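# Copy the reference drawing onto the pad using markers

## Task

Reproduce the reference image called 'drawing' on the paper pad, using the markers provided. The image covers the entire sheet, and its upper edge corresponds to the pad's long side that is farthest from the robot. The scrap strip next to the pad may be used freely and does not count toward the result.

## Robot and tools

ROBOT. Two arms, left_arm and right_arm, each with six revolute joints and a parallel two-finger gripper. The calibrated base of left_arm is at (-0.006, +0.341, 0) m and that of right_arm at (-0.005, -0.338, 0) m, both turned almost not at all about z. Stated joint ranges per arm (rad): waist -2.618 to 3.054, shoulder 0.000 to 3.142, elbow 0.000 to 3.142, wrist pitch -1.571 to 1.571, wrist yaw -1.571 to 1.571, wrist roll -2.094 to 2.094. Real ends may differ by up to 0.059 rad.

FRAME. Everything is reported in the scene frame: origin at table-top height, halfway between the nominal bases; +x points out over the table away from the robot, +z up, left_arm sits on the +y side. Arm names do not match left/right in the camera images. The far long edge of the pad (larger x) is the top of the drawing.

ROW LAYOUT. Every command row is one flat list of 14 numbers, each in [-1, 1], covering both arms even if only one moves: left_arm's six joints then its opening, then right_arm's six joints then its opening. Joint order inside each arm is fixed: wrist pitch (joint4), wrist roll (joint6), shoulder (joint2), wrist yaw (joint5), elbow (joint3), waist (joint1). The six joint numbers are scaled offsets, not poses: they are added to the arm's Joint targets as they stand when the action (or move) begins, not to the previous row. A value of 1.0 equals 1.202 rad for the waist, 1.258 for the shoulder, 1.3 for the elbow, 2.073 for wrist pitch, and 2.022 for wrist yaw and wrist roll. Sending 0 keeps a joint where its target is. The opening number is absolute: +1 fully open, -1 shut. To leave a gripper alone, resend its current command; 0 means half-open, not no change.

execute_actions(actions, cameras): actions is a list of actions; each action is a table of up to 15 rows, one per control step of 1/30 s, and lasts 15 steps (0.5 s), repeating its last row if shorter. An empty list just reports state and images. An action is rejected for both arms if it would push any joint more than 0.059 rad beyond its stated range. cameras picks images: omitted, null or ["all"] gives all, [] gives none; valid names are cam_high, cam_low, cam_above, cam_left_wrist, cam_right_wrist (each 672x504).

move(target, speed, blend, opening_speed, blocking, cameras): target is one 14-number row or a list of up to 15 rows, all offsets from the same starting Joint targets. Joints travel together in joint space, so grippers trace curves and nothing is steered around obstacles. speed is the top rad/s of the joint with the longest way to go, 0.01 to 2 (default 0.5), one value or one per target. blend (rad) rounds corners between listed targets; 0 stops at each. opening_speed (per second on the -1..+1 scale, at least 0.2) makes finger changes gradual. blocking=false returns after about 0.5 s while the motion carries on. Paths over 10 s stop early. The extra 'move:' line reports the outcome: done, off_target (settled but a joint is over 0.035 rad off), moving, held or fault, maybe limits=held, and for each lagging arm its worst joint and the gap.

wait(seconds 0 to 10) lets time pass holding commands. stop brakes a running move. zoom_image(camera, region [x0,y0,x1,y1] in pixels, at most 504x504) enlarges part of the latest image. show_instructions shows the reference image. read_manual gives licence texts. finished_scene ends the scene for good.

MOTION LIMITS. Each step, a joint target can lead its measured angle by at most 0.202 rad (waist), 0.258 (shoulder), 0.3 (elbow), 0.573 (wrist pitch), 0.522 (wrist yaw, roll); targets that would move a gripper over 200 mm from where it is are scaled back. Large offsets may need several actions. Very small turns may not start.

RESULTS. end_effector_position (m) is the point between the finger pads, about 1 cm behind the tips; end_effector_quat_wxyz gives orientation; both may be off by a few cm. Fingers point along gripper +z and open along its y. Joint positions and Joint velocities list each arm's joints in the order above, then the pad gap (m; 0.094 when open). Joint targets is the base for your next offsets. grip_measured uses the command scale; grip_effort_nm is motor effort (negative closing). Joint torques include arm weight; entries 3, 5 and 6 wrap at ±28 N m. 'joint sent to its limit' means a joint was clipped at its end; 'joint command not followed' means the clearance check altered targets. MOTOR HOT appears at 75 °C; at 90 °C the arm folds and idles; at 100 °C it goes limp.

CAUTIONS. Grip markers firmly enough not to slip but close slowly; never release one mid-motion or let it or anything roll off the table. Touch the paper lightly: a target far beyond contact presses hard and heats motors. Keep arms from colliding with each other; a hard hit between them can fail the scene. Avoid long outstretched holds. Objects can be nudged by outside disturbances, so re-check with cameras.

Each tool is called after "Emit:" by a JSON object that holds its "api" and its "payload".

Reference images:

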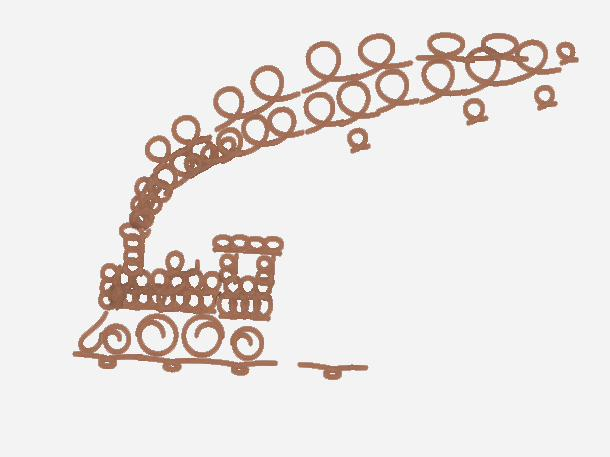

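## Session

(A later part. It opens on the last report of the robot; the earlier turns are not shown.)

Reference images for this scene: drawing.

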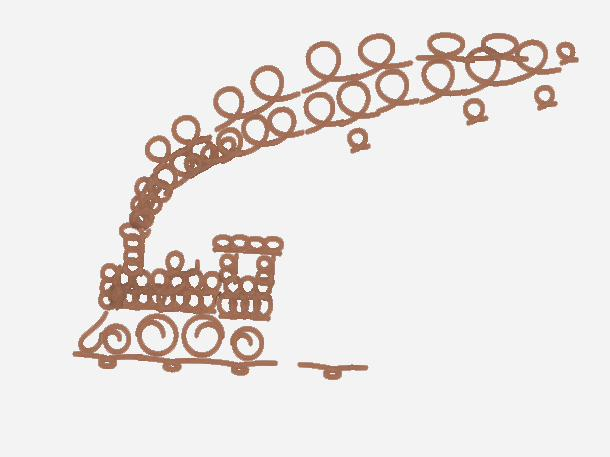

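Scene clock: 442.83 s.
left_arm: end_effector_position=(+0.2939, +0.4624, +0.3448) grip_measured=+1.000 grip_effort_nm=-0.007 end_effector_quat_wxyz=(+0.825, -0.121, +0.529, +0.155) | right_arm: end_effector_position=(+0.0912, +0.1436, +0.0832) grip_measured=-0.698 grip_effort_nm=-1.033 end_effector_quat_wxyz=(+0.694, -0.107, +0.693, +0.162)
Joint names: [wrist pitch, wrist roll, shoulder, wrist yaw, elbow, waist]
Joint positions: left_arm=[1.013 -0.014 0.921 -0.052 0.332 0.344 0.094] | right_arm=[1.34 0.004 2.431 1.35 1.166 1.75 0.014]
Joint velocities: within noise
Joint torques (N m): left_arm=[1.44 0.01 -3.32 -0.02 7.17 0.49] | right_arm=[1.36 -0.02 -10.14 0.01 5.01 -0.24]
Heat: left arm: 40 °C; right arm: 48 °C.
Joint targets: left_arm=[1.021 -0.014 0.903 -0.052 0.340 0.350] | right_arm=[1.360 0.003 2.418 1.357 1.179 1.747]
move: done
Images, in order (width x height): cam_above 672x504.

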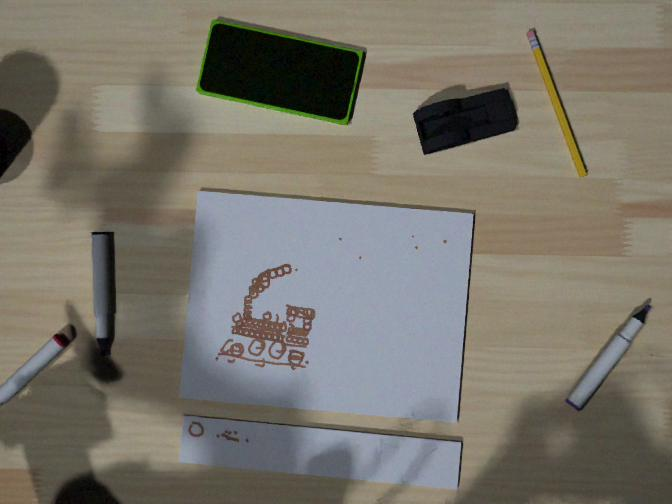

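Emit:
{"api": "move", "payload": {"target": [[0,0,0,0,0,0,1,0,0,0,-0.2052,0,-0.5410,-0.9],[0,0,0,0,0,0,1,-0.0520,0,0,-0.2052,0,-0.5410,-0.9],[0,0,0,0,0,0,1,-0.0520,0,0,-0.1883,0,-0.5336,-0.9],[0,0,0,0,0,0,1,-0.0520,0,0,-0.1711,0,-0.5211,-0.9],[0,0,0,0,0,0,1,-0.0520,0,0,-0.2021,0,-0.5356,-0.9],[0,0,0,0,0,0,1,-0.0520,0,0,-0.2308,0,-0.5569,-0.9],[0,0,0,0,0,0,1,-0.0520,0,0,-0.2086,0,-0.5604,-0.9],[0,0,0,0,0,0,1,-0.0520,0,0,-0.1883,0,-0.5393,-0.9],[0,0,0,0,0,0,1,-0.0520,0,0,-0.1680,0,-0.5271,-0.9],[0,0,0,0,0,0,1,-0.0520,0,0,-0.1596,0,-0.5159,-0.9],[0,0,0,0,0,0,1,-0.0520,0,0,-0.1818,0,-0.5124,-0.9],[0,0,0,0,0,0,1,-0.0520,0,0,-0.2021,0,-0.5335,-0.9],[0,0,0,0,0,0,1,-0.0520,0,0,-0.2224,0,-0.5457,-0.9],[0,0,0,0,0,0,1,-0.0520,0,0,-0.2308,0,-0.5569,-0.9],[0,0,0,0,0,0,1,0,0,0,-0.2086,0,-0.5604,-0.9]], "speed": [0.8,0.1,0.14,0.14,0.14,0.14,0.14,0.14,0.14,0.14,0.14,0.14,0.14,0.14,0.3], "blend": [0,0,0.005,0.005,0.005,0.005,0.005,0.005,0.005,0.005,0.005,0.005,0.005,0.005,0], "cameras": []}}

Emit:
{"api": "move", "payload": {"target": [[0,0,0,0,0,0,1,0,0,0,0.0071,0,0.0001,-0.9],[0,0,0,0,0,0,1,-0.0520,0,0,0.0071,0,0.0001,-0.9],[0,0,0,0,0,0,1,-0.0520,0,0,0.0229,0,-0.0116,-0.9],[0,0,0,0,0,0,1,-0.0520,0,0,0.0440,0,0.0094,-0.9],[0,0,0,0,0,0,1,-0.0520,0,0,0.0652,0,0.0222,-0.9],[0,0,0,0,0,0,1,-0.0520,0,0,0.0740,0,0.0342,-0.9],[0,0,0,0,0,0,1,-0.0520,0,0,0.0513,0,0.0384,-0.9],[0,0,0,0,0,0,1,-0.0520,0,0,0.0302,0,0.0174,-0.9],[0,0,0,0,0,0,1,-0.0520,0,0,0.0090,0,0.0046,-0.9],[0,0,0,0,0,0,1,-0.0520,0,0,0.0002,0,-0.0074,-0.9],[0,0,0,0,0,0,1,-0.0520,0,0,0.0229,0,-0.0116,-0.9],[0,0,0,0,0,0,1,-0.0520,0,0,0.0440,0,0.0094,-0.9],[0,0,0,0,0,0,1,0,0,0,0.0440,0,0.0094,-0.9],[0,0,0,0,0,0,1,0,0,0,0.2086,0,0.5604,-0.9]], "speed": [0.3,0.1,0.14,0.14,0.14,0.14,0.14,0.14,0.14,0.14,0.14,0.14,0.4,0.8], "blend": [0,0,0.005,0.005,0.005,0.005,0.005,0.005,0.005,0.005,0.005,0,0,0], "cameras": ["cam_above"]}}

Emit:
{"api": "zoom_image", "payload": {"camera": "cam_above", "region": [250, 230, 330, 300]}}

Scene clock: 452.27 s.
left_arm: end_effector_position=(+0.2939, +0.4624, +0.3448) grip_measured=+1.000 grip_effort_nm=-0.002 end_effector_quat_wxyz=(+0.825, -0.121, +0.529, +0.155) | right_arm: end_effector_position=(+0.3753, +0.0541, +0.0874) grip_measured=-0.698 grip_effort_nm=-1.038 end_effector_quat_wxyz=(+0.718, -0.026, +0.692, +0.070)
Joint names: [wrist pitch, wrist roll, shoulder, wrist yaw, elbow, waist]
Joint positions: left_arm=[1.013 -0.014 0.921 -0.052 0.332 0.344 0.094] | right_arm=[1.334 0.004 2.431 0.928 1.166 1.08 0.014]
Joint velocities: within noise
Joint torques (N m): left_arm=[1.42 0.02 -3.51 -0.05 7.05 0.43] | right_arm=[1.62 -0.02 -10.35 0.02 5.26 -0.54]
Heat: left arm: 40 °C; right arm: 48 °C.
Joint targets: left_arm=[1.021 -0.014 0.903 -0.052 0.340 0.350] | right_arm=[1.360 0.003 2.418 0.935 1.179 1.074]
move: done
No camera images: "cameras" was empty.

Scene clock: 458.17 s.
left_arm: end_effector_position=(+0.2939, +0.4624, +0.3448) grip_measured=+1.000 grip_effort_nm=-0.007 end_effector_quat_wxyz=(+0.825, -0.121, +0.529, +0.155) | right_arm: end_effector_position=(+0.0915, +0.1436, +0.0832) grip_measured=-0.698 grip_effort_nm=-1.033 end_effector_quat_wxyz=(+0.694, -0.107, +0.693, +0.162)
Joint names: [wrist pitch, wrist roll, shoulder, wrist yaw, elbow, waist]
Joint positions: left_arm=[1.013 -0.014 0.921 -0.052 0.332 0.344 0.094] | right_arm=[1.34 0.004 2.431 1.35 1.166 1.749 0.014]
Joint velocities: within noise
Joint torques (N m): left_arm=[1.45 0.07 -3.29 -0.01 7.06 0.53] | right_arm=[1.36 -0.01 -10.15 0.02 5.01 -0.18]
Heat: left arm: 40 °C; right arm: 48 °C.
Joint targets: left_arm=[1.021 -0.014 0.903 -0.052 0.340 0.350] | right_arm=[1.360 0.003 2.418 1.357 1.179 1.747]
move: done
Images, in order (width x height): cam_above 672x504.

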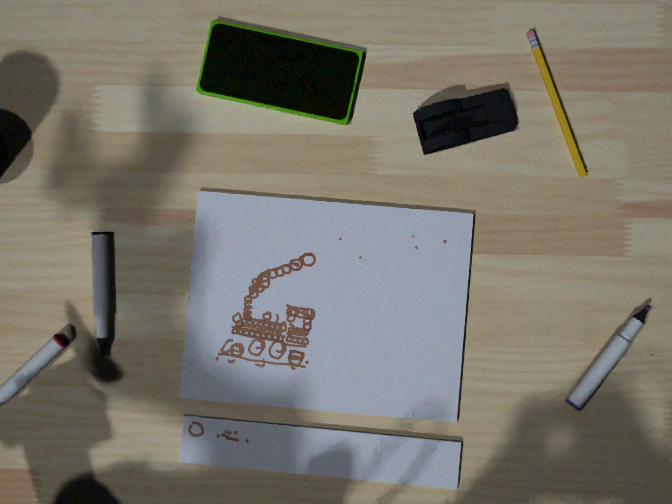

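Scaled by 6.300 from the camera's 672x504 image, which has a finer 960x720 frame.

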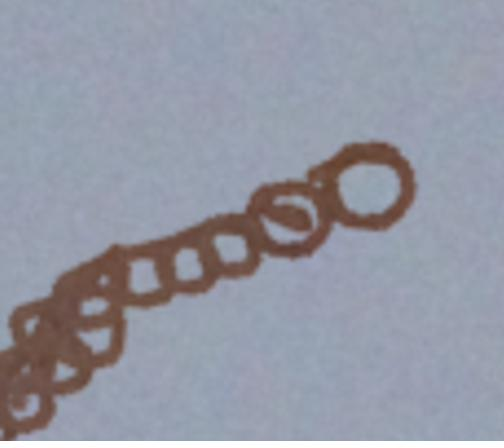

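Emit:
{"api": "move", "payload": {"target": [[0,0,0,0,0,0,1,0,0,0,-0.170514,0,-0.562867,-0.9],[0,0,0,0,0,0,1,-0.0520,0,0,-0.170514,0,-0.562867,-0.9],[0,0,0,0,0,0,1,-0.0520,0,0,-0.155227,0,-0.574951,-0.9],[0,0,0,0,0,0,1,-0.0520,0,0,-0.135049,0,-0.554643,-0.9],[0,0,0,0,0,0,1,-0.0520,0,0,-0.114871,0,-0.542499,-0.9],[0,0,0,0,0,0,1,-0.0520,0,0,-0.106508,0,-0.530659,-0.9],[0,0,0,0,0,0,1,-0.0520,0,0,-0.128719,0,-0.526063,-0.9],[0,0,0,0,0,0,1,-0.0520,0,0,-0.148897,0,-0.546371,-0.9],[0,0,0,0,0,0,1,-0.0520,0,0,-0.169075,0,-0.558515,-0.9],[0,0,0,0,0,0,1,-0.0520,0,0,-0.177438,0,-0.570355,-0.9],[0,0,0,0,0,0,1,-0.0520,0,0,-0.155227,0,-0.574951,-0.9],[0,0,0,0,0,0,1,-0.0520,0,0,-0.135049,0,-0.554643,-0.9],[0,0,0,0,0,0,1,0,0,0,-0.135049,0,-0.554643,-0.9]], "speed": [0.8,0.1,0.13,0.13,0.13,0.13,0.13,0.13,0.13,0.13,0.13,0.13,0.3], "blend": [0,0,0.005,0.005,0.005,0.005,0.005,0.005,0.005,0.005,0.005,0,0], "cameras": ["cam_above"]}}

Emit:
{"api": "move", "payload": {"target": [[0,0,0,0,0,0,1,0,0,0,-0.002192,0,-0.021922,-0.9],[0,0,0,0,0,0,1,-0.0520,0,0,-0.002192,0,-0.021922,-0.9],[0,0,0,0,0,0,1,-0.0520,0,0,0.013205,0,-0.034779,-0.9],[0,0,0,0,0,0,1,-0.0520,0,0,0.03365,0,-0.014932,-0.9],[0,0,0,0,0,0,1,-0.0520,0,0,0.054095,0,-0.002672,-0.9],[0,0,0,0,0,0,1,-0.0520,0,0,0.062568,0,0.009794,-0.9],[0,0,0,0,0,0,1,-0.0520,0,0,0.040247,0,0.015163,-0.9],[0,0,0,0,0,0,1,-0.0520,0,0,0.019802,0,-0.004684,-0.9],[0,0,0,0,0,0,1,-0.0520,0,0,-0.000643,0,-0.016944,-0.9],[0,0,0,0,0,0,1,-0.0520,0,0,-0.009116,0,-0.02941,-0.9],[0,0,0,0,0,0,1,-0.0520,0,0,0.013205,0,-0.034779,-0.9],[0,0,0,0,0,0,1,-0.0520,0,0,0.03365,0,-0.014932,-0.9],[0,0,0,0,0,0,1,0,0,0,0.03365,0,-0.014932,-0.9],[0,0,0,0,0,0,1,0,0,0,0.135049,0,0.554643,-0.9]], "speed": [0.8,0.1,0.13,0.13,0.13,0.13,0.13,0.13,0.13,0.13,0.13,0.13,0.3,0.8], "blend": [0,0,0.005,0.005,0.005,0.005,0.005,0.005,0.005,0.005,0.005,0,0,0], "cameras": ["cam_above"]}}

Scene clock: 469.13 s.
left_arm: end_effector_position=(+0.2939, +0.4624, +0.3448) grip_measured=+1.000 grip_effort_nm=-0.007 end_effector_quat_wxyz=(+0.825, -0.121, +0.529, +0.155) | right_arm: end_effector_position=(+0.3789, +0.0256, +0.0860) grip_measured=-0.698 grip_effort_nm=-1.033 end_effector_quat_wxyz=(+0.719, +0.030, +0.695, +0.017)
Joint names: [wrist pitch, wrist roll, shoulder, wrist yaw, elbow, waist]
Joint positions: left_arm=[1.013 -0.014 0.921 -0.052 0.332 0.344 0.094] | right_arm=[1.336 0.004 2.431 1.077 1.166 1.074 0.014]
Joint velocities: within noise
Joint torques (N m): left_arm=[1.42 0.04 -3.32 -0.04 7.06 0.47] | right_arm=[1.51 -0.01 -10.29 0.05 5.18 0.5]
Heat: left arm: 40 °C; right arm: 48 °C.
Joint targets: left_arm=[1.021 -0.014 0.903 -0.052 0.340 0.350] | right_arm=[1.360 0.003 2.418 1.084 1.179 1.080]
move: done
Images, in order (width x height): cam_above 672x504.

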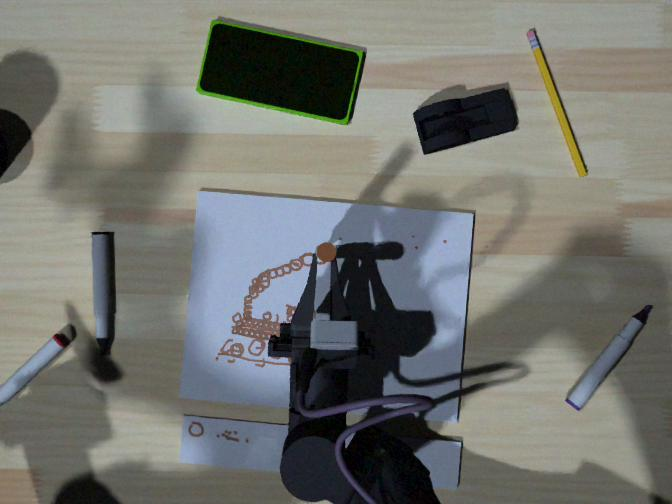

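Scene clock: 475.23 s.
left_arm: end_effector_position=(+0.2939, +0.4624, +0.3448) grip_measured=+1.000 grip_effort_nm=-0.002 end_effector_quat_wxyz=(+0.825, -0.121, +0.529, +0.155) | right_arm: end_effector_position=(+0.0917, +0.1435, +0.0833) grip_measured=-0.698 grip_effort_nm=-1.028 end_effector_quat_wxyz=(+0.694, -0.106, +0.693, +0.162)
Joint names: [wrist pitch, wrist roll, shoulder, wrist yaw, elbow, waist]
Joint positions: left_arm=[1.013 -0.014 0.921 -0.052 0.332 0.344 0.094] | right_arm=[1.34 0.004 2.431 1.35 1.166 1.748 0.014]
Joint velocities: within noise
Joint torques (N m): left_arm=[1.45 0.04 -3.43 -0.03 7.13 0.44] | right_arm=[1.36 -0.01 -10.15 0.03 5.01 -0.18]
Heat: left arm: 40 °C; right arm: 48 °C.
Joint targets: left_arm=[1.021 -0.014 0.903 -0.052 0.340 0.350] | right_arm=[1.360 0.003 2.418 1.357 1.179 1.747]
move: done
Images, in order (width x height): cam_above 672x504.

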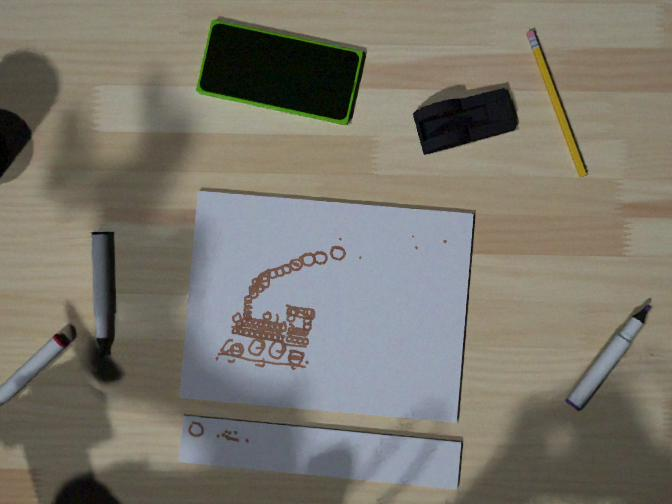

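Emit:
{"api": "zoom_image", "payload": {"camera": "cam_above", "region": [280, 225, 360, 285]}}

Scaled by 6.300 from the camera's 672x504 image, which has a finer 960x720 frame.

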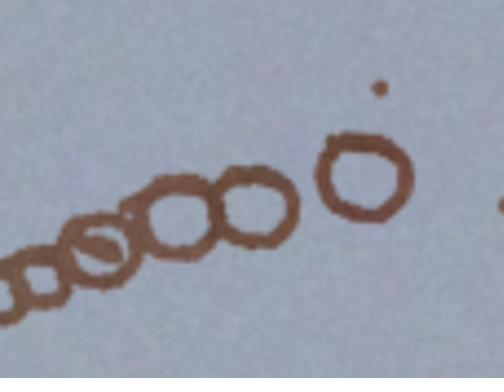

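Emit:
{"api": "move", "payload": {"target": [[0,0,0,0,0,0,1,0,0,0,-0.111272,0,-0.592393,-0.9],[0,0,0,0,0,0,1,-0.0518,0,0,-0.111272,0,-0.592393,-0.9],[0,0,0,0,0,0,1,-0.0518,0,0,-0.095041,0,-0.606465,-0.9],[0,0,0,0,0,0,1,-0.0518,0,0,-0.072583,0,-0.586673,-0.9],[0,0,0,0,0,0,1,-0.0518,0,0,-0.050125,0,-0.573272,-0.9],[0,0,0,0,0,0,1,-0.0518,0,0,-0.040818,0,-0.559139,-0.9],[0,0,0,0,0,0,1,-0.0518,0,0,-0.063973,0,-0.552555,-0.9],[0,0,0,0,0,0,1,-0.0518,0,0,-0.086431,0,-0.572347,-0.9],[0,0,0,0,0,0,1,-0.0518,0,0,-0.108889,0,-0.585748,-0.9],[0,0,0,0,0,0,1,-0.0518,0,0,-0.118196,0,-0.599881,-0.9],[0,0,0,0,0,0,1,-0.0518,0,0,-0.095041,0,-0.606465,-0.9],[0,0,0,0,0,0,1,-0.0518,0,0,-0.072583,0,-0.586673,-0.9],[0,0,0,0,0,0,1,0,0,0,-0.072583,0,-0.586673,-0.9]], "speed": [0.8,0.1,0.13,0.13,0.13,0.13,0.13,0.13,0.13,0.13,0.13,0.13,0.3], "blend": [0,0,0.005,0.005,0.005,0.005,0.005,0.005,0.005,0.005,0.005,0,0], "cameras": []}}

Emit:
{"api": "move", "payload": {"target": [[0,0,0,0,0,0,1,0,0,0,-0.008291,0,-0.023314,-0.9],[0,0,0,0,0,0,1,-0.0518,0,0,-0.008291,0,-0.023314,-0.9],[0,0,0,0,0,0,1,-0.0518,0,0,0.007594,0,-0.037833,-0.9],[0,0,0,0,0,0,1,-0.0518,0,0,0.029217,0,-0.018771,-0.9],[0,0,0,0,0,0,1,-0.0518,0,0,0.05084,0,-0.005955,-0.9],[0,0,0,0,0,0,1,-0.0518,0,0,0.059801,0,0.00808,-0.9],[0,0,0,0,0,0,1,-0.0518,0,0,0.036992,0,0.015111,-0.9],[0,0,0,0,0,0,1,-0.0518,0,0,0.015369,0,-0.003951,-0.9],[0,0,0,0,0,0,1,-0.0518,0,0,-0.006254,0,-0.016767,-0.9],[0,0,0,0,0,0,1,-0.0518,0,0,-0.015215,0,-0.030802,-0.9],[0,0,0,0,0,0,1,-0.0518,0,0,0.007594,0,-0.037833,-0.9],[0,0,0,0,0,0,1,-0.0518,0,0,0.029217,0,-0.018771,-0.9],[0,0,0,0,0,0,1,0,0,0,0.029217,0,-0.018771,-0.9],[0,0,0,0,0,0,1,0,0,0,0.072583,0,0.586673,-0.9]], "speed": [0.8,0.1,0.13,0.13,0.13,0.13,0.13,0.13,0.13,0.13,0.13,0.13,0.3,0.8], "blend": [0,0,0.005,0.005,0.005,0.005,0.005,0.005,0.005,0.005,0.005,0,0,0], "cameras": ["cam_above"]}}

Emit:
{"api": "zoom_image", "payload": {"camera": "cam_above", "region": [310, 220, 390, 280]}}

Scene clock: 484.60 s.
left_arm: end_effector_position=(+0.2939, +0.4624, +0.3448) grip_measured=+1.000 grip_effort_nm=-0.002 end_effector_quat_wxyz=(+0.825, -0.121, +0.529, +0.155) | right_arm: end_effector_position=(+0.3899, -0.0118, +0.0848) grip_measured=-0.698 grip_effort_nm=-1.033 end_effector_quat_wxyz=(+0.715, +0.089, +0.692, -0.041)
Joint names: [wrist pitch, wrist roll, shoulder, wrist yaw, elbow, waist]
Joint positions: left_arm=[1.013 -0.014 0.921 -0.052 0.332 0.344 0.094] | right_arm=[1.338 0.004 2.431 1.203 1.166 1.036 0.014]
Joint velocities: within noise
Joint torques (N m): left_arm=[1.44 0.05 -3.47 0.02 7.09 0.58] | right_arm=[1.44 -0.02 -10.22 0.04 5.09 0.5]
Heat: left arm: 40 °C; right arm: 48 °C.
Joint targets: left_arm=[1.021 -0.014 0.903 -0.052 0.340 0.350] | right_arm=[1.360 0.003 2.418 1.210 1.179 1.042]
move: done
No camera images: "cameras" was empty.

Scene clock: 490.90 s.
left_arm: end_effector_position=(+0.2939, +0.4624, +0.3448) grip_measured=+1.000 grip_effort_nm=-0.002 end_effector_quat_wxyz=(+0.825, -0.121, +0.529, +0.155) | right_arm: end_effector_position=(+0.0917, +0.1435, +0.0833) grip_measured=-0.698 grip_effort_nm=-1.033 end_effector_quat_wxyz=(+0.694, -0.106, +0.693, +0.162)
Joint names: [wrist pitch, wrist roll, shoulder, wrist yaw, elbow, waist]
Joint positions: left_arm=[1.013 -0.014 0.921 -0.052 0.332 0.344 0.094] | right_arm=[1.34 0.004 2.431 1.351 1.166 1.748 0.014]
Joint velocities: within noise
Joint torques (N m): left_arm=[1.43 0.05 -3.48 -0.03 7.09 0.4] | right_arm=[1.36 -0.02 -10.15 0.03 5.01 -0.13]
Heat: left arm: 40 °C; right arm: 48 °C.
Joint targets: left_arm=[1.021 -0.014 0.903 -0.052 0.340 0.350] | right_arm=[1.360 0.003 2.418 1.357 1.179 1.747]
move: done
Images, in order (width x height): cam_above 672x504.

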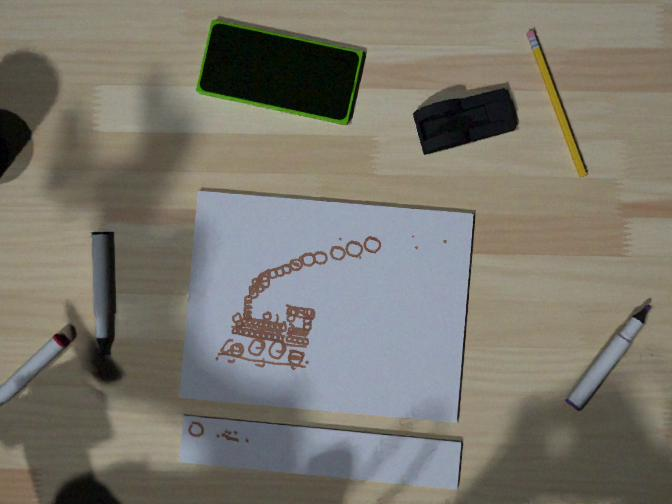

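Scaled by 6.300 from the camera's 672x504 image, which has a finer 960x720 frame.

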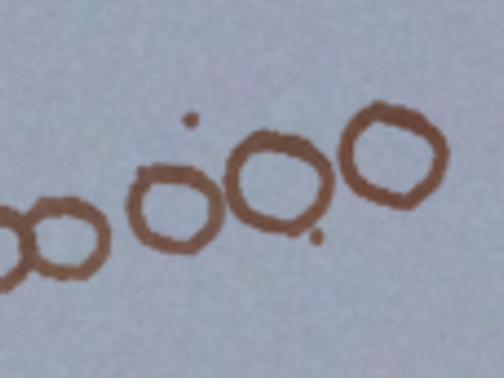

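Emit:
{"api": "move", "payload": {"target": [[0,0,0,0,0,0,1,0,0,0,-0.04381,0,-0.628697,-0.9],[0,0,0,0,0,0,1,-0.0516,0,0,-0.04381,0,-0.628697,-0.9],[0,0,0,0,0,0,1,-0.0516,0,0,-0.028308,0,-0.64378,-0.9],[0,0,0,0,0,0,1,-0.0516,0,0,-0.00761,0,-0.625605,-0.9],[0,0,0,0,0,0,1,-0.0516,0,0,0.013088,0,-0.613479,-0.9],[0,0,0,0,0,0,1,-0.0516,0,0,0.021666,0,-0.599533,-0.9],[0,0,0,0,0,0,1,-0.0516,0,0,-0.00076,0,-0.591938,-0.9],[0,0,0,0,0,0,1,-0.0516,0,0,-0.021458,0,-0.610113,-0.9],[0,0,0,0,0,0,1,-0.0516,0,0,-0.042156,0,-0.622239,-0.9],[0,0,0,0,0,0,1,-0.0516,0,0,-0.050734,0,-0.636185,-0.9],[0,0,0,0,0,0,1,-0.0516,0,0,-0.028308,0,-0.64378,-0.9],[0,0,0,0,0,0,1,-0.0516,0,0,-0.00761,0,-0.625605,-0.9],[0,0,0,0,0,0,1,0,0,0,-0.00761,0,-0.625605,-0.9]], "speed": [0.8,0.1,0.13,0.13,0.13,0.13,0.13,0.13,0.13,0.13,0.13,0.13,0.3], "blend": [0,0,0.005,0.005,0.005,0.005,0.005,0.005,0.005,0.005,0.005,0,0], "cameras": []}}

Emit:
{"api": "move", "payload": {"target": [[0,0,0,0,0,0,1,0,0,0,-0.005214,0,-0.026161,-0.9],[0,0,0,0,0,0,1,-0.0514,0,0,-0.005214,0,-0.026161,-0.9],[0,0,0,0,0,0,1,-0.0514,0,0,0.010544,0,-0.042267,-0.9],[0,0,0,0,0,0,1,-0.0514,0,0,0.031859,0,-0.024675,-0.9],[0,0,0,0,0,0,1,-0.0514,0,0,0.053174,0,-0.012349,-0.9],[0,0,0,0,0,0,1,-0.0514,0,0,0.062008,0,0.002461,-0.9],[0,0,0,0,0,0,1,-0.0514,0,0,0.039326,0,0.011079,-0.9],[0,0,0,0,0,0,1,-0.0514,0,0,0.018011,0,-0.006513,-0.9],[0,0,0,0,0,0,1,-0.0514,0,0,-0.003304,0,-0.018839,-0.9],[0,0,0,0,0,0,1,-0.0514,0,0,-0.012138,0,-0.033649,-0.9],[0,0,0,0,0,0,1,-0.0514,0,0,0.010544,0,-0.042267,-0.9],[0,0,0,0,0,0,1,-0.0514,0,0,0.031859,0,-0.024675,-0.9],[0,0,0,0,0,0,1,0,0,0,0.031859,0,-0.024675,-0.9]], "speed": [0.8,0.1,0.13,0.13,0.13,0.13,0.13,0.13,0.13,0.13,0.13,0.13,0.3], "blend": [0,0,0.005,0.005,0.005,0.005,0.005,0.005,0.005,0.005,0.005,0,0], "cameras": []}}

Emit:
{"api": "move", "payload": {"target": [[0,0,0,0,0,0,1,0,0,0,-0.001987,0,-0.027331,-0.9],[0,0,0,0,0,0,1,-0.0514,0,0,-0.001987,0,-0.027331,-0.9],[0,0,0,0,0,0,1,-0.0514,0,0,0.012499,0,-0.042877,-0.9],[0,0,0,0,0,0,1,-0.0514,0,0,0.030746,0,-0.026258,-0.9],[0,0,0,0,0,0,1,-0.0514,0,0,0.048993,0,-0.015871,-0.9],[0,0,0,0,0,0,1,-0.0514,0,0,0.056555,0,-0.002829,-0.9],[0,0,0,0,0,0,1,-0.0514,0,0,0.035145,0,0.005229,-0.9],[0,0,0,0,0,0,1,-0.0514,0,0,0.016898,0,-0.01139,-0.9],[0,0,0,0,0,0,1,-0.0514,0,0,-0.001349,0,-0.021777,-0.9],[0,0,0,0,0,0,1,-0.0514,0,0,-0.008911,0,-0.034819,-0.9],[0,0,0,0,0,0,1,-0.0514,0,0,0.012499,0,-0.042877,-0.9],[0,0,0,0,0,0,1,-0.0514,0,0,0.030746,0,-0.026258,-0.9],[0,0,0,0,0,0,1,0,0,0,0.030746,0,-0.026258,-0.9],[0,0,0,0,0,0,1,0,0,0,-0.024249,0,0.65028,-0.9]], "speed": [0.8,0.1,0.13,0.13,0.13,0.13,0.13,0.13,0.13,0.13,0.13,0.13,0.3,0.8], "blend": [0,0,0.005,0.005,0.005,0.005,0.005,0.005,0.005,0.005,0.005,0,0,0], "cameras": ["cam_above"]}}

Emit:
{"api": "zoom_image", "payload": {"camera": "cam_above", "region": [370, 205, 450, 265]}}

Scene clock: 499.63 s.
left_arm: end_effector_position=(+0.2939, +0.4624, +0.3448) grip_measured=+1.000 grip_effort_nm=-0.002 end_effector_quat_wxyz=(+0.825, -0.121, +0.529, +0.155) | right_arm: end_effector_position=(+0.3980, -0.0530, +0.0834) grip_measured=-0.698 grip_effort_nm=-1.038 end_effector_quat_wxyz=(+0.706, +0.153, +0.684, -0.102)
Joint names: [wrist pitch, wrist roll, shoulder, wrist yaw, elbow, waist]
Joint positions: left_arm=[1.013 -0.014 0.921 -0.052 0.332 0.344 0.094] | right_arm=[1.339 0.004 2.431 1.335 1.166 0.989 0.014]
Joint velocities: within noise
Joint torques (N m): left_arm=[1.43 0.01 -3.33 -0.02 7.15 0.36] | right_arm=[1.38 -0.02 -10.15 0.05 5.01 0.5]
Heat: left arm: 40 °C; right arm: 48 °C.
Joint targets: left_arm=[1.021 -0.014 0.903 -0.052 0.340 0.350] | right_arm=[1.360 0.003 2.418 1.341 1.179 0.995]
move: done
No camera images: "cameras" was empty.

Scene clock: 504.80 s.
left_arm: end_effector_position=(+0.2939, +0.4624, +0.3448) grip_measured=+1.000 grip_effort_nm=-0.002 end_effector_quat_wxyz=(+0.825, -0.121, +0.529, +0.155) | right_arm: end_effector_position=(+0.4016, -0.0756, +0.0826) grip_measured=-0.698 grip_effort_nm=-1.033 end_effector_quat_wxyz=(+0.699, +0.186, +0.678, -0.134)
Joint names: [wrist pitch, wrist roll, shoulder, wrist yaw, elbow, waist]
Joint positions: left_arm=[1.013 -0.014 0.921 -0.052 0.332 0.344 0.094] | right_arm=[1.34 0.004 2.431 1.399 1.166 0.959 0.014]
Joint velocities: within noise
Joint torques (N m): left_arm=[1.43 0.07 -3.36 -0.03 7.17 0.43] | right_arm=[1.32 -0.01 -10.11 0.04 4.97 0.5]
Heat: left arm: 40 °C; right arm: 48 °C.
Joint targets: left_arm=[1.021 -0.014 0.903 -0.052 0.340 0.350] | right_arm=[1.360 0.003 2.418 1.406 1.179 0.965]
move: done
No camera images: "cameras" was empty.

Scene clock: 510.83 s.
left_arm: end_effector_position=(+0.2939, +0.4624, +0.3448) grip_measured=+1.000 grip_effort_nm=-0.007 end_effector_quat_wxyz=(+0.825, -0.121, +0.529, +0.155) | right_arm: end_effector_position=(+0.0927, +0.1413, +0.0832) grip_measured=-0.698 grip_effort_nm=-1.043 end_effector_quat_wxyz=(+0.695, -0.102, +0.694, +0.157)
Joint names: [wrist pitch, wrist roll, shoulder, wrist yaw, elbow, waist]
Joint positions: left_arm=[1.013 -0.014 0.921 -0.052 0.332 0.344 0.094] | right_arm=[1.341 0.004 2.431 1.363 1.166 1.748 0.014]
Joint velocities: within noise
Joint torques (N m): left_arm=[1.45 0.05 -3.43 -0.01 6.99 0.49] | right_arm=[1.35 -0.01 -10.14 -0.1 5 -0.08]
Heat: left arm: 40 °C; right arm: 48 °C.
Joint targets: left_arm=[1.021 -0.014 0.903 -0.052 0.340 0.350] | right_arm=[1.360 0.003 2.418 1.357 1.179 1.747]
move: done
Images, in order (width x height): cam_above 672x504.

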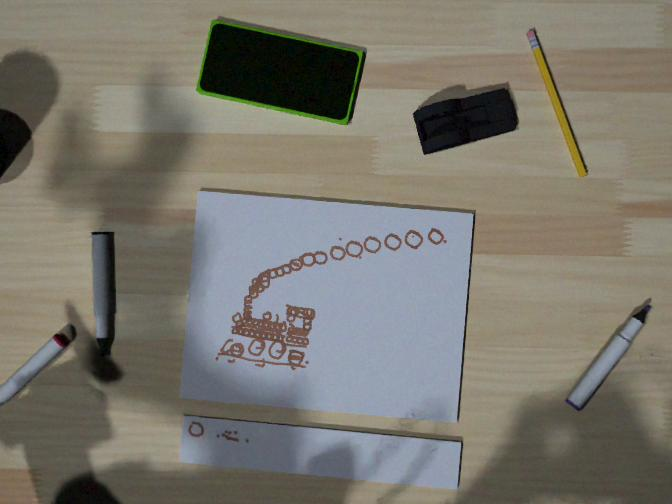

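Scaled by 6.300 from the camera's 672x504 image, which has a finer 960x720 frame.

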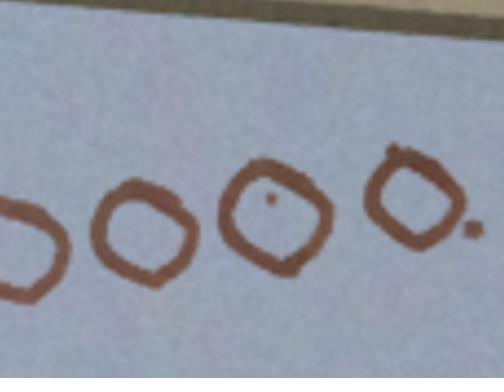

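Emit:
{"api": "show_instructions", "payload": {}}

Reference images for this scene: drawing.

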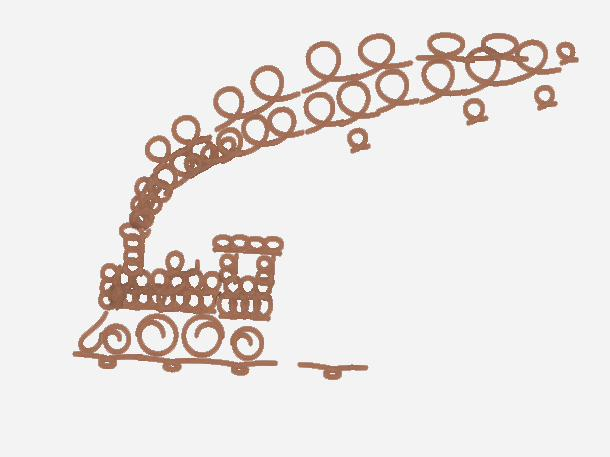

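Emit:
{"api": "move", "payload": {"target": [[0,0,0,0,0,0,1,0,0,0,-0.097996,0,-0.541236,-0.9],[0,0,0,0,0,0,1,-0.0518,0,0,-0.097996,0,-0.541236,-0.9],[0,0,0,0,0,0,1,-0.0518,0,0,-0.07913,0,-0.55319,-0.9],[0,0,0,0,0,0,1,-0.0518,0,0,-0.063843,0,-0.560458,-0.9],[0,0,0,0,0,0,1,-0.0518,0,0,-0.049306,0,-0.566069,-0.9],[0,0,0,0,0,0,1,-0.0517,0,0,-0.025735,0,-0.575279,-0.9],[0,0,0,0,0,0,1,-0.0516,0,0,-0.017757,0,-0.583171,-0.9],[0,0,0,0,0,0,1,-0.0516,0,0,0.001587,0,-0.59384,-0.9],[0,0,0,0,0,0,1,0,0,0,0.001587,0,-0.59384,-0.9],[0,0,0,0,0,0,1,0,0,0,0.001538,0,-0.587345,-0.9],[0,0,0,0,0,0,1,-0.0516,0,0,0.001538,0,-0.587345,-0.9],[0,0,0,0,0,0,1,-0.0516,0,0,0.019136,0,-0.602771,-0.9],[0,0,0,0,0,0,1,-0.0515,0,0,0.034879,0,-0.612203,-0.9],[0,0,0,0,0,0,1,-0.0514,0,0,0.059278,0,-0.628228,-0.9],[0,0,0,0,0,0,1,0,0,0,0.059278,0,-0.628228,-0.9]], "speed": [0.8,0.1,0.15,0.15,0.15,0.15,0.15,0.15,0.3,0.5,0.1,0.15,0.15,0.15,0.3], "blend": [0,0,0.005,0.005,0.005,0.005,0.005,0,0,0,0,0.005,0.005,0,0], "cameras": []}}

Emit:
{"api": "move", "payload": {"target": [[0,0,0,0,0,0,1,0,0,0,-0.003143,0,-0.000567,-0.9],[0,0,0,0,0,0,1,-0.0514,0,0,-0.003143,0,-0.000567,-0.9],[0,0,0,0,0,0,1,-0.0514,0,0,0.011186,0,-0.018787,-0.9],[0,0,0,0,0,0,1,-0.0514,0,0,0.018791,0,-0.029377,-0.9],[0,0,0,0,0,0,1,-0.0513,0,0,0.036457,0,-0.048878,-0.9],[0,0,0,0,0,0,1,0,0,0,0.036457,0,-0.048878,-0.9],[0,0,0,0,0,0,1,0,0,0,-0.059278,0,0.628228,-0.9]], "speed": [0.5,0.1,0.15,0.15,0.15,0.3,0.8], "blend": [0,0,0.005,0.005,0,0,0], "cameras": ["cam_above"]}}

Emit:
{"api": "zoom_image", "payload": {"camera": "cam_above", "region": [330, 205, 460, 302]}}

Scene clock: 524.47 s.
left_arm: end_effector_position=(+0.2939, +0.4624, +0.3448) grip_measured=+1.000 grip_effort_nm=-0.002 end_effector_quat_wxyz=(+0.825, -0.121, +0.529, +0.155) | right_arm: end_effector_position=(+0.3855, -0.0713, +0.0818) grip_measured=-0.698 grip_effort_nm=-1.028 end_effector_quat_wxyz=(+0.695, +0.197, +0.676, -0.144)
Joint names: [wrist pitch, wrist roll, shoulder, wrist yaw, elbow, waist]
Joint positions: left_arm=[1.013 -0.014 0.921 -0.052 0.332 0.344 0.094] | right_arm=[1.341 0.004 2.431 1.47 1.166 0.998 0.014]
Joint velocities: within noise
Joint torques (N m): left_arm=[1.44 0.06 -3.43 -0.04 7.08 0.57] | right_arm=[1.28 -0.01 -10.09 0.03 4.94 -0.54]
Heat: left arm: 40 °C; right arm: 48 °C.
Joint targets: left_arm=[1.021 -0.014 0.903 -0.052 0.340 0.350] | right_arm=[1.360 0.003 2.418 1.477 1.179 0.992]
move: done
No camera images: "cameras" was empty.

Scene clock: 528.40 s.
left_arm: end_effector_position=(+0.2939, +0.4624, +0.3448) grip_measured=+1.000 grip_effort_nm=-0.002 end_effector_quat_wxyz=(+0.825, -0.121, +0.529, +0.155) | right_arm: end_effector_position=(+0.0927, +0.1410, +0.0832) grip_measured=-0.698 grip_effort_nm=-1.033 end_effector_quat_wxyz=(+0.695, -0.101, +0.694, +0.157)
Joint names: [wrist pitch, wrist roll, shoulder, wrist yaw, elbow, waist]
Joint positions: left_arm=[1.013 -0.014 0.921 -0.052 0.332 0.344 0.094] | right_arm=[1.341 0.004 2.431 1.366 1.166 1.748 0.014]
Joint velocities: within noise
Joint torques (N m): left_arm=[1.41 0.04 -3.4 -0.02 7.15 0.57] | right_arm=[1.34 -0.02 -10.14 -0.11 5.01 -0.05]
Heat: left arm: 40 °C; right arm: 48 °C.
Joint targets: left_arm=[1.021 -0.014 0.903 -0.052 0.340 0.350] | right_arm=[1.360 0.003 2.418 1.357 1.179 1.747]
move: done
Images, in order (width x height): cam_above 672x504.

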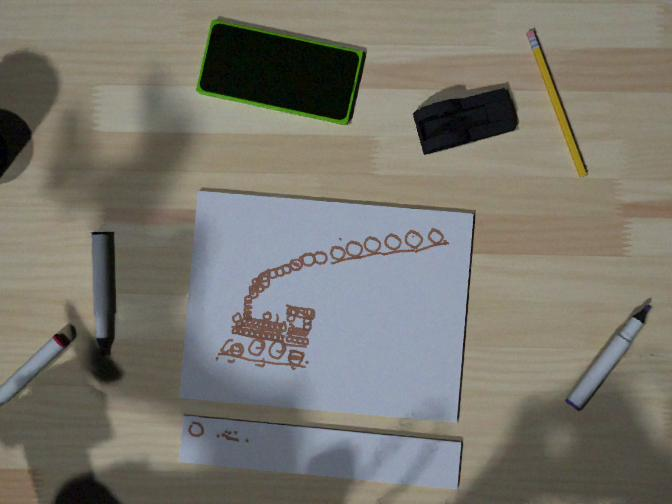

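Scaled by 3.877 from the camera's 672x504 image, which has a finer 960x720 frame.

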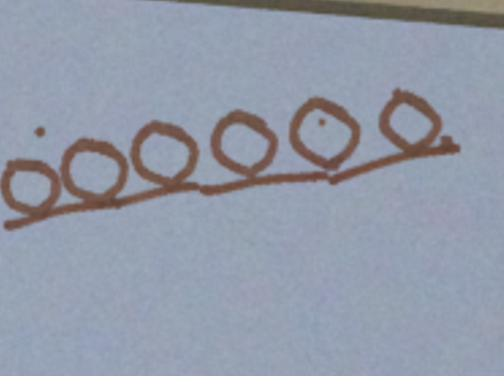

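Emit:
{"api": "move", "payload": {"target": [[0,0,0,0,0,0,1,0,0,0,-0.252772,0,-0.491195,-0.9],[0,0,0,0,0,0,1,-0.0521,0,0,-0.252772,0,-0.491195,-0.9],[0,0,0,0,0,0,1,-0.0521,0,0,-0.240041,0,-0.512631,-0.9],[0,0,0,0,0,0,1,-0.0521,0,0,-0.219655,0,-0.519137,-0.9],[0,0,0,0,0,0,1,-0.0521,0,0,-0.198512,0,-0.5246,-0.9],[0,0,0,0,0,0,1,-0.052,0,0,-0.157123,0,-0.529067,-0.9],[0,0,0,0,0,0,1,-0.0519,0,0,-0.125593,0,-0.53629,-0.9],[0,0,0,0,0,0,1,-0.0518,0,0,-0.095829,0,-0.547142,-0.9],[0,0,0,0,0,0,1,0,0,0,-0.095829,0,-0.547142,-0.9],[0,0,0,0,0,0,1,0,0,0,0,0,0,-0.9]], "speed": [0.8,0.1,0.15,0.15,0.15,0.15,0.15,0.15,0.3,0.8], "blend": [0,0,0.005,0.005,0.005,0.005,0.005,0,0,0], "cameras": ["cam_above"]}}

Emit:
{"api": "zoom_image", "payload": {"camera": "cam_above", "region": [235, 230, 355, 320]}}

Scene clock: 536.90 s.
left_arm: end_effector_position=(+0.2939, +0.4624, +0.3448) grip_measured=+1.000 grip_effort_nm=-0.002 end_effector_quat_wxyz=(+0.825, -0.121, +0.529, +0.155) | right_arm: end_effector_position=(+0.0913, +0.1436, +0.0833) grip_measured=-0.698 grip_effort_nm=-1.038 end_effector_quat_wxyz=(+0.694, -0.107, +0.693, +0.162)
Joint names: [wrist pitch, wrist roll, shoulder, wrist yaw, elbow, waist]
Joint positions: left_arm=[1.013 -0.014 0.921 -0.052 0.332 0.344 0.094] | right_arm=[1.34 0.004 2.431 1.35 1.166 1.749 0.014]
Joint velocities: within noise
Joint torques (N m): left_arm=[1.44 0.05 -3.28 -0.04 7.08 0.39] | right_arm=[1.36 -0.01 -10.15 0.02 5.01 -0.21]
Heat: left arm: 40 °C; right arm: 49 °C.
Joint targets: left_arm=[1.021 -0.014 0.903 -0.052 0.340 0.350] | right_arm=[1.360 0.003 2.418 1.357 1.179 1.747]
move: done
Images, in order (width x height): cam_above 672x504.

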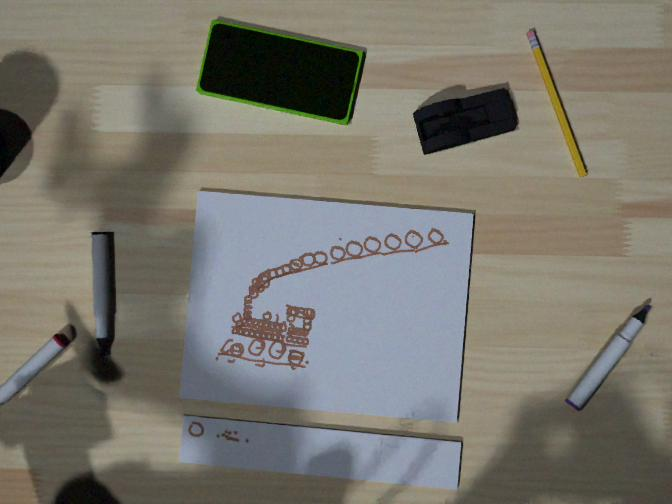

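Scaled by 4.200 from the camera's 672x504 image, which has a finer 960x720 frame.

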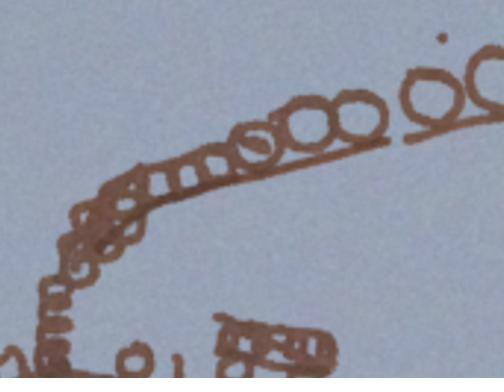

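Emit:
{"api": "move", "payload": {"target": [[0,0,0,0,0,0,1,0,0,0,-0.350198,0,-0.572801,-0.9],[0,0,0,0,0,0,1,-0.0522,0,0,-0.350198,0,-0.572801,-0.9],[0,0,0,0,0,0,1,-0.0522,0,0,-0.332793,0,-0.58194,-0.9],[0,0,0,0,0,0,1,-0.0522,0,0,-0.307503,0,-0.557466,-0.9],[0,0,0,0,0,0,1,-0.0522,0,0,-0.282213,0,-0.542376,-0.9],[0,0,0,0,0,0,1,-0.0522,0,0,-0.271732,0,-0.530537,-0.9],[0,0,0,0,0,0,1,-0.0522,0,0,-0.296061,0,-0.528886,-0.9],[0,0,0,0,0,0,1,-0.0522,0,0,-0.321351,0,-0.55336,-0.9],[0,0,0,0,0,0,1,-0.0522,0,0,-0.346641,0,-0.56845,-0.9],[0,0,0,0,0,0,1,-0.0522,0,0,-0.357122,0,-0.580289,-0.9],[0,0,0,0,0,0,1,-0.0522,0,0,-0.332793,0,-0.58194,-0.9],[0,0,0,0,0,0,1,-0.0522,0,0,-0.307503,0,-0.557466,-0.9],[0,0,0,0,0,0,1,0,0,0,-0.307503,0,-0.557466,-0.9]], "speed": [0.8,0.1,0.13,0.13,0.13,0.13,0.13,0.13,0.13,0.13,0.13,0.13,0.3], "blend": [0,0,0.005,0.005,0.005,0.005,0.005,0.005,0.005,0.005,0.005,0,0], "cameras": []}}

Emit:
{"api": "move", "payload": {"target": [[0,0,0,0,0,0,1,0,0,0,-0.019124,0,-0.027652,-0.9],[0,0,0,0,0,0,1,-0.0522,0,0,-0.019124,0,-0.027652,-0.9],[0,0,0,0,0,0,1,-0.0522,0,0,-0.001041,0,-0.037516,-0.9],[0,0,0,0,0,0,1,-0.0522,0,0,0.025886,0,-0.012821,-0.9],[0,0,0,0,0,0,1,-0.0522,0,0,0.052813,0,0.003307,-0.9],[0,0,0,0,0,0,1,-0.0522,0,0,0.063972,0,0.016394,-0.9],[0,0,0,0,0,0,1,-0.0522,0,0,0.038965,0,0.01877,-0.9],[0,0,0,0,0,0,1,-0.0522,0,0,0.012038,0,-0.005925,-0.9],[0,0,0,0,0,0,1,-0.0522,0,0,-0.014889,0,-0.022053,-0.9],[0,0,0,0,0,0,1,-0.0522,0,0,-0.026048,0,-0.03514,-0.9],[0,0,0,0,0,0,1,-0.0522,0,0,-0.001041,0,-0.037516,-0.9],[0,0,0,0,0,0,1,-0.0522,0,0,0.025886,0,-0.012821,-0.9],[0,0,0,0,0,0,1,0,0,0,0.025886,0,-0.012821,-0.9],[0,0,0,0,0,0,1,0,0,0,0.307503,0,0.557466,-0.9]], "speed": [0.8,0.1,0.13,0.13,0.13,0.13,0.13,0.13,0.13,0.13,0.13,0.13,0.3,0.8], "blend": [0,0,0.005,0.005,0.005,0.005,0.005,0.005,0.005,0.005,0.005,0,0,0], "cameras": ["cam_above"]}}

Emit:
{"api": "zoom_image", "payload": {"camera": "cam_above", "region": [235, 230, 315, 290]}}

Scene clock: 546.73 s.
left_arm: end_effector_position=(+0.2939, +0.4624, +0.3448) grip_measured=+1.000 grip_effort_nm=-0.002 end_effector_quat_wxyz=(+0.825, -0.121, +0.529, +0.155) | right_arm: end_effector_position=(+0.3707, +0.0854, +0.0888) grip_measured=-0.698 grip_effort_nm=-1.033 end_effector_quat_wxyz=(+0.712, -0.095, +0.683, +0.135)
Joint names: [wrist pitch, wrist roll, shoulder, wrist yaw, elbow, waist]
Joint positions: left_arm=[1.013 -0.014 0.921 -0.052 0.332 0.344 0.094] | right_arm=[1.333 0.004 2.431 0.728 1.166 1.071 0.014]
Joint velocities: within noise
Joint torques (N m): left_arm=[1.43 0.03 -3.37 -0.02 7.13 0.38] | right_arm=[1.73 -0.02 -10.43 0.06 5.35 0.5]
Heat: left arm: 40 °C; right arm: 49 °C.
Joint targets: left_arm=[1.021 -0.014 0.903 -0.052 0.340 0.350] | right_arm=[1.360 0.003 2.418 0.735 1.179 1.077]
move: done
No camera images: "cameras" was empty.

Scene clock: 553.67 s.
left_arm: end_effector_position=(+0.2939, +0.4624, +0.3448) grip_measured=+1.000 grip_effort_nm=-0.002 end_effector_quat_wxyz=(+0.825, -0.121, +0.529, +0.155) | right_arm: end_effector_position=(+0.0917, +0.1436, +0.0833) grip_measured=-0.698 grip_effort_nm=-1.033 end_effector_quat_wxyz=(+0.694, -0.107, +0.693, +0.162)
Joint names: [wrist pitch, wrist roll, shoulder, wrist yaw, elbow, waist]
Joint positions: left_arm=[1.013 -0.014 0.921 -0.052 0.332 0.344 0.094] | right_arm=[1.34 0.004 2.431 1.35 1.166 1.748 0.014]
Joint velocities: within noise
Joint torques (N m): left_arm=[1.43 0.02 -3.29 0 7.04 0.49] | right_arm=[1.36 -0.01 -10.15 0.01 5.01 -0.13]
Heat: left arm: 40 °C; right arm: 49 °C.
Joint targets: left_arm=[1.021 -0.014 0.903 -0.052 0.340 0.350] | right_arm=[1.360 0.003 2.418 1.357 1.179 1.747]
move: done
Images, in order (width x height): cam_above 672x504.

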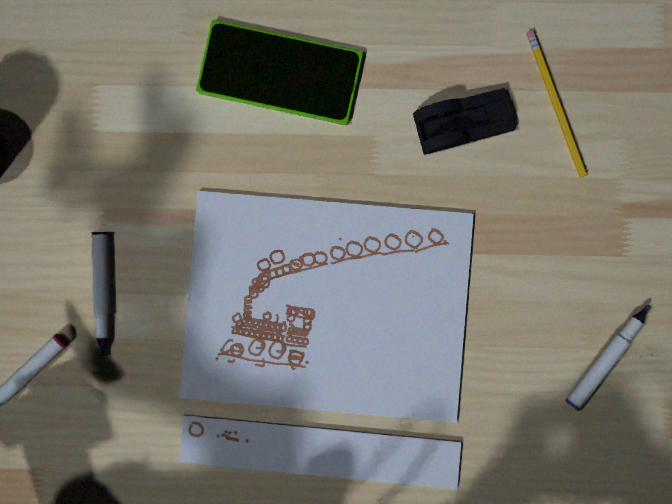

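Scaled by 6.300 from the camera's 672x504 image, which has a finer 960x720 frame.

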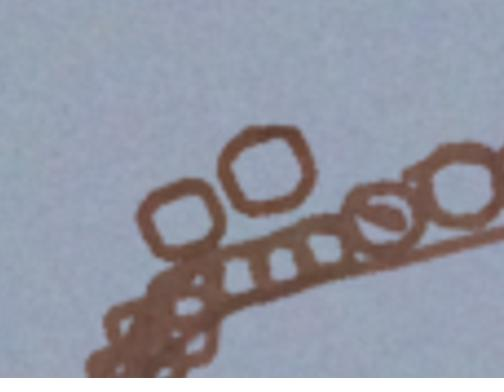

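Emit:
{"api": "move", "payload": {"target": [[0,0,0,0,0,0,1,0,0,0,-0.290056,0,-0.603233,-0.9],[0,0,0,0,0,0,1,-0.0522,0,0,-0.290056,0,-0.603233,-0.9],[0,0,0,0,0,0,1,-0.0522,0,0,-0.272836,0,-0.613706,-0.9],[0,0,0,0,0,0,1,-0.0522,0,0,-0.247992,0,-0.590282,-0.9],[0,0,0,0,0,0,1,-0.0522,0,0,-0.223148,0,-0.575345,-0.9],[0,0,0,0,0,0,1,-0.0522,0,0,-0.212852,0,-0.562669,-0.9],[0,0,0,0,0,0,1,-0.0522,0,0,-0.236996,0,-0.559684,-0.9],[0,0,0,0,0,0,1,-0.0522,0,0,-0.26184,0,-0.583108,-0.9],[0,0,0,0,0,0,1,-0.0522,0,0,-0.286684,0,-0.598045,-0.9],[0,0,0,0,0,0,1,-0.0522,0,0,-0.29698,0,-0.610721,-0.9],[0,0,0,0,0,0,1,-0.0522,0,0,-0.272836,0,-0.613706,-0.9],[0,0,0,0,0,0,1,-0.0522,0,0,-0.247992,0,-0.590282,-0.9],[0,0,0,0,0,0,1,0,0,0,-0.247992,0,-0.590282,-0.9]], "speed": [0.8,0.1,0.13,0.13,0.13,0.13,0.13,0.13,0.13,0.13,0.13,0.13,0.3], "blend": [0,0,0.005,0.005,0.005,0.005,0.005,0.005,0.005,0.005,0.005,0,0], "cameras": []}}

Emit:
{"api": "move", "payload": {"target": [[0,0,0,0,0,0,1,0,0,0,-0.009792,0,-0.026987,-0.9],[0,0,0,0,0,0,1,-0.0522,0,0,-0.009792,0,-0.026987,-0.9],[0,0,0,0,0,0,1,-0.0522,0,0,0.008181,0,-0.038546,-0.9],[0,0,0,0,0,0,1,-0.0522,0,0,0.034841,0,-0.015092,-0.9],[0,0,0,0,0,0,1,-0.0522,0,0,0.061501,0,0.000974,-0.9],[0,0,0,0,0,0,1,-0.0522,0,0,0.07255,0,0.015217,-0.9],[0,0,0,0,0,0,1,-0.0522,0,0,0.047653,0,0.019288,-0.9],[0,0,0,0,0,0,1,-0.0522,0,0,0.020993,0,-0.004166,-0.9],[0,0,0,0,0,0,1,-0.0522,0,0,-0.005667,0,-0.020232,-0.9],[0,0,0,0,0,0,1,-0.0522,0,0,-0.016716,0,-0.034475,-0.9],[0,0,0,0,0,0,1,-0.0522,0,0,0.008181,0,-0.038546,-0.9],[0,0,0,0,0,0,1,-0.0522,0,0,0.034841,0,-0.015092,-0.9],[0,0,0,0,0,0,1,0,0,0,0.034841,0,-0.015092,-0.9]], "speed": [0.8,0.1,0.13,0.13,0.13,0.13,0.13,0.13,0.13,0.13,0.13,0.13,0.3], "blend": [0,0,0.005,0.005,0.005,0.005,0.005,0.005,0.005,0.005,0.005,0,0], "cameras": []}}

Emit:
{"api": "move", "payload": {"target": [[0,0,0,0,0,0,1,0,0,0,0.00458,0,-0.032795,-0.9],[0,0,0,0,0,0,1,-0.0522,0,0,0.00458,0,-0.032795,-0.9],[0,0,0,0,0,0,1,-0.0522,0,0,0.022612,0,-0.045619,-0.9],[0,0,0,0,0,0,1,-0.0522,0,0,0.049417,0,-0.022996,-0.9],[0,0,0,0,0,0,1,-0.0522,0,0,0.076222,0,-0.006838,-0.9],[0,0,0,0,0,0,1,-0.0522,0,0,0.08733,0,0.008363,-0.9],[0,0,0,0,0,0,1,-0.0522,0,0,0.062374,0,0.013699,-0.9],[0,0,0,0,0,0,1,-0.0522,0,0,0.035569,0,-0.008924,-0.9],[0,0,0,0,0,0,1,-0.0522,0,0,0.008764,0,-0.025082,-0.9],[0,0,0,0,0,0,1,-0.0522,0,0,-0.002344,0,-0.040283,-0.9],[0,0,0,0,0,0,1,-0.0522,0,0,0.022612,0,-0.045619,-0.9],[0,0,0,0,0,0,1,-0.0522,0,0,0.049417,0,-0.022996,-0.9],[0,0,0,0,0,0,1,0,0,0,0.049417,0,-0.022996,-0.9]], "speed": [0.8,0.1,0.13,0.13,0.13,0.13,0.13,0.13,0.13,0.13,0.13,0.13,0.3], "blend": [0,0,0.005,0.005,0.005,0.005,0.005,0.005,0.005,0.005,0.005,0,0], "cameras": []}}

Emit:
{"api": "move", "payload": {"target": [[0,0,0,0,0,0,1,0,0,0,0.017008,0,-0.017591,-0.9],[0,0,0,0,0,0,1,-0.052,0,0,0.017008,0,-0.017591,-0.9],[0,0,0,0,0,0,1,-0.052,0,0,0.034051,0,-0.031391,-0.9],[0,0,0,0,0,0,1,-0.052,0,0,0.058468,0,-0.010524,-0.9],[0,0,0,0,0,0,1,-0.052,0,0,0.082885,0,0.004125,-0.9],[0,0,0,0,0,0,1,-0.052,0,0,0.093004,0,0.018949,-0.9],[0,0,0,0,0,0,1,-0.052,0,0,0.069037,0,0.025261,-0.9],[0,0,0,0,0,0,1,-0.052,0,0,0.04462,0,0.004394,-0.9],[0,0,0,0,0,0,1,-0.052,0,0,0.020203,0,-0.010255,-0.9],[0,0,0,0,0,0,1,-0.052,0,0,0.010084,0,-0.025079,-0.9],[0,0,0,0,0,0,1,-0.052,0,0,0.034051,0,-0.031391,-0.9],[0,0,0,0,0,0,1,-0.052,0,0,0.058468,0,-0.010524,-0.9],[0,0,0,0,0,0,1,0,0,0,0.058468,0,-0.010524,-0.9],[0,0,0,0,0,0,1,0,0,0,0.163734,0,0.62837,-0.9]], "speed": [0.8,0.1,0.13,0.13,0.13,0.13,0.13,0.13,0.13,0.13,0.13,0.13,0.3,0.8], "blend": [0,0,0.005,0.005,0.005,0.005,0.005,0.005,0.005,0.005,0.005,0,0,0], "cameras": ["cam_above"]}}

Emit:
{"api": "zoom_image", "payload": {"camera": "cam_above", "region": [285, 205, 395, 287]}}

Scene clock: 563.03 s.
left_arm: end_effector_position=(+0.2939, +0.4624, +0.3448) grip_measured=+1.000 grip_effort_nm=-0.002 end_effector_quat_wxyz=(+0.825, -0.121, +0.529, +0.155) | right_arm: end_effector_position=(+0.3921, +0.0493, +0.0880) grip_measured=-0.698 grip_effort_nm=-1.038 end_effector_quat_wxyz=(+0.719, -0.038, +0.690, +0.080)
Joint names: [wrist pitch, wrist roll, shoulder, wrist yaw, elbow, waist]
Joint positions: left_arm=[1.013 -0.014 0.921 -0.052 0.332 0.344 0.094] | right_arm=[1.334 0.004 2.431 0.849 1.166 1.031 0.014]
Joint velocities: within noise
Joint torques (N m): left_arm=[1.42 0.05 -3.43 -0.03 7.15 0.5] | right_arm=[1.67 -0.01 -10.39 0.05 5.3 0.5]
Heat: left arm: 40 °C; right arm: 49 °C.
Joint targets: left_arm=[1.021 -0.014 0.903 -0.052 0.340 0.350] | right_arm=[1.360 0.003 2.418 0.856 1.179 1.037]
move: done
No camera images: "cameras" was empty.

Scene clock: 568.77 s.
left_arm: end_effector_position=(+0.2939, +0.4624, +0.3448) grip_measured=+1.000 grip_effort_nm=-0.007 end_effector_quat_wxyz=(+0.825, -0.121, +0.529, +0.155) | right_arm: end_effector_position=(+0.4004, +0.0296, +0.0874) grip_measured=-0.698 grip_effort_nm=-1.033 end_effector_quat_wxyz=(+0.720, -0.006, +0.692, +0.049)
Joint names: [wrist pitch, wrist roll, shoulder, wrist yaw, elbow, waist]
Joint positions: left_arm=[1.013 -0.014 0.921 -0.052 0.332 0.344 0.094] | right_arm=[1.334 0.004 2.431 0.919 1.166 1.013 0.014]
Joint velocities: within noise
Joint torques (N m): left_arm=[1.4 0.05 -3.47 -0.08 7.16 0.53] | right_arm=[1.61 -0.01 -10.36 0.05 5.26 0.5]
Heat: left arm: 40 °C; right arm: 49 °C.
Joint targets: left_arm=[1.021 -0.014 0.903 -0.052 0.340 0.350] | right_arm=[1.360 0.003 2.418 0.926 1.179 1.019]
move: done
No camera images: "cameras" was empty.

Scene clock: 574.53 s.
left_arm: end_effector_position=(+0.2939, +0.4624, +0.3448) grip_measured=+1.000 grip_effort_nm=-0.007 end_effector_quat_wxyz=(+0.825, -0.121, +0.529, +0.155) | right_arm: end_effector_position=(+0.4105, +0.0004, +0.0866) grip_measured=-0.698 grip_effort_nm=-1.038 end_effector_quat_wxyz=(+0.720, +0.040, +0.693, +0.005)
Joint names: [wrist pitch, wrist roll, shoulder, wrist yaw, elbow, waist]
Joint positions: left_arm=[1.013 -0.014 0.921 -0.052 0.332 0.344 0.094] | right_arm=[1.336 0.004 2.431 1.019 1.166 0.985 0.014]
Joint velocities: within noise
Joint torques (N m): left_arm=[1.43 0.08 -3.32 -0.03 7.08 0.39] | right_arm=[1.57 -0.01 -10.3 0.04 5.2 0.5]
Heat: left arm: 40 °C; right arm: 49 °C.
Joint targets: left_arm=[1.021 -0.014 0.903 -0.052 0.340 0.350] | right_arm=[1.360 0.003 2.418 1.026 1.179 0.992]
move: done
No camera images: "cameras" was empty.

Scene clock: 581.20 s.
left_arm: end_effector_position=(+0.2939, +0.4624, +0.3448) grip_measured=+1.000 grip_effort_nm=-0.002 end_effector_quat_wxyz=(+0.825, -0.121, +0.529, +0.155) | right_arm: end_effector_position=(+0.0919, +0.1435, +0.0833) grip_measured=-0.698 grip_effort_nm=-1.033 end_effector_quat_wxyz=(+0.694, -0.106, +0.693, +0.162)
Joint names: [wrist pitch, wrist roll, shoulder, wrist yaw, elbow, waist]
Joint positions: left_arm=[1.013 -0.014 0.921 -0.052 0.332 0.344 0.094] | right_arm=[1.34 0.004 2.431 1.35 1.166 1.748 0.014]
Joint velocities: within noise
Joint torques (N m): left_arm=[1.47 0.03 -3.4 0.01 7.13 0.55] | right_arm=[1.36 -0.01 -10.14 0.04 5.03 -0.08]
Heat: left arm: 40 °C; right arm: 49 °C.
Joint targets: left_arm=[1.021 -0.014 0.903 -0.052 0.340 0.350] | right_arm=[1.360 0.003 2.418 1.357 1.179 1.747]
move: done
Images, in order (width x height): cam_above 672x504.

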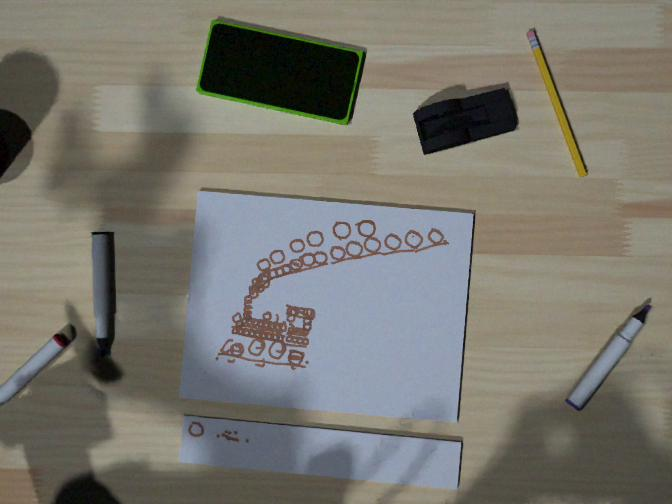

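Scaled by 4.582 from the camera's 672x504 image, which has a finer 960x720 frame.

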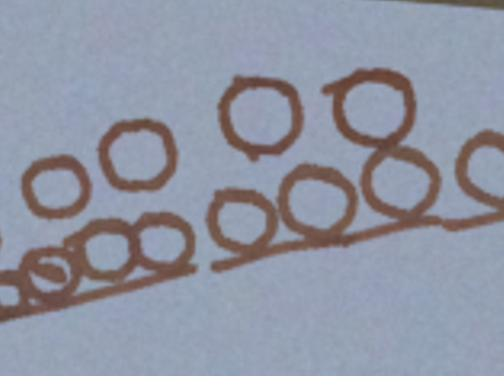

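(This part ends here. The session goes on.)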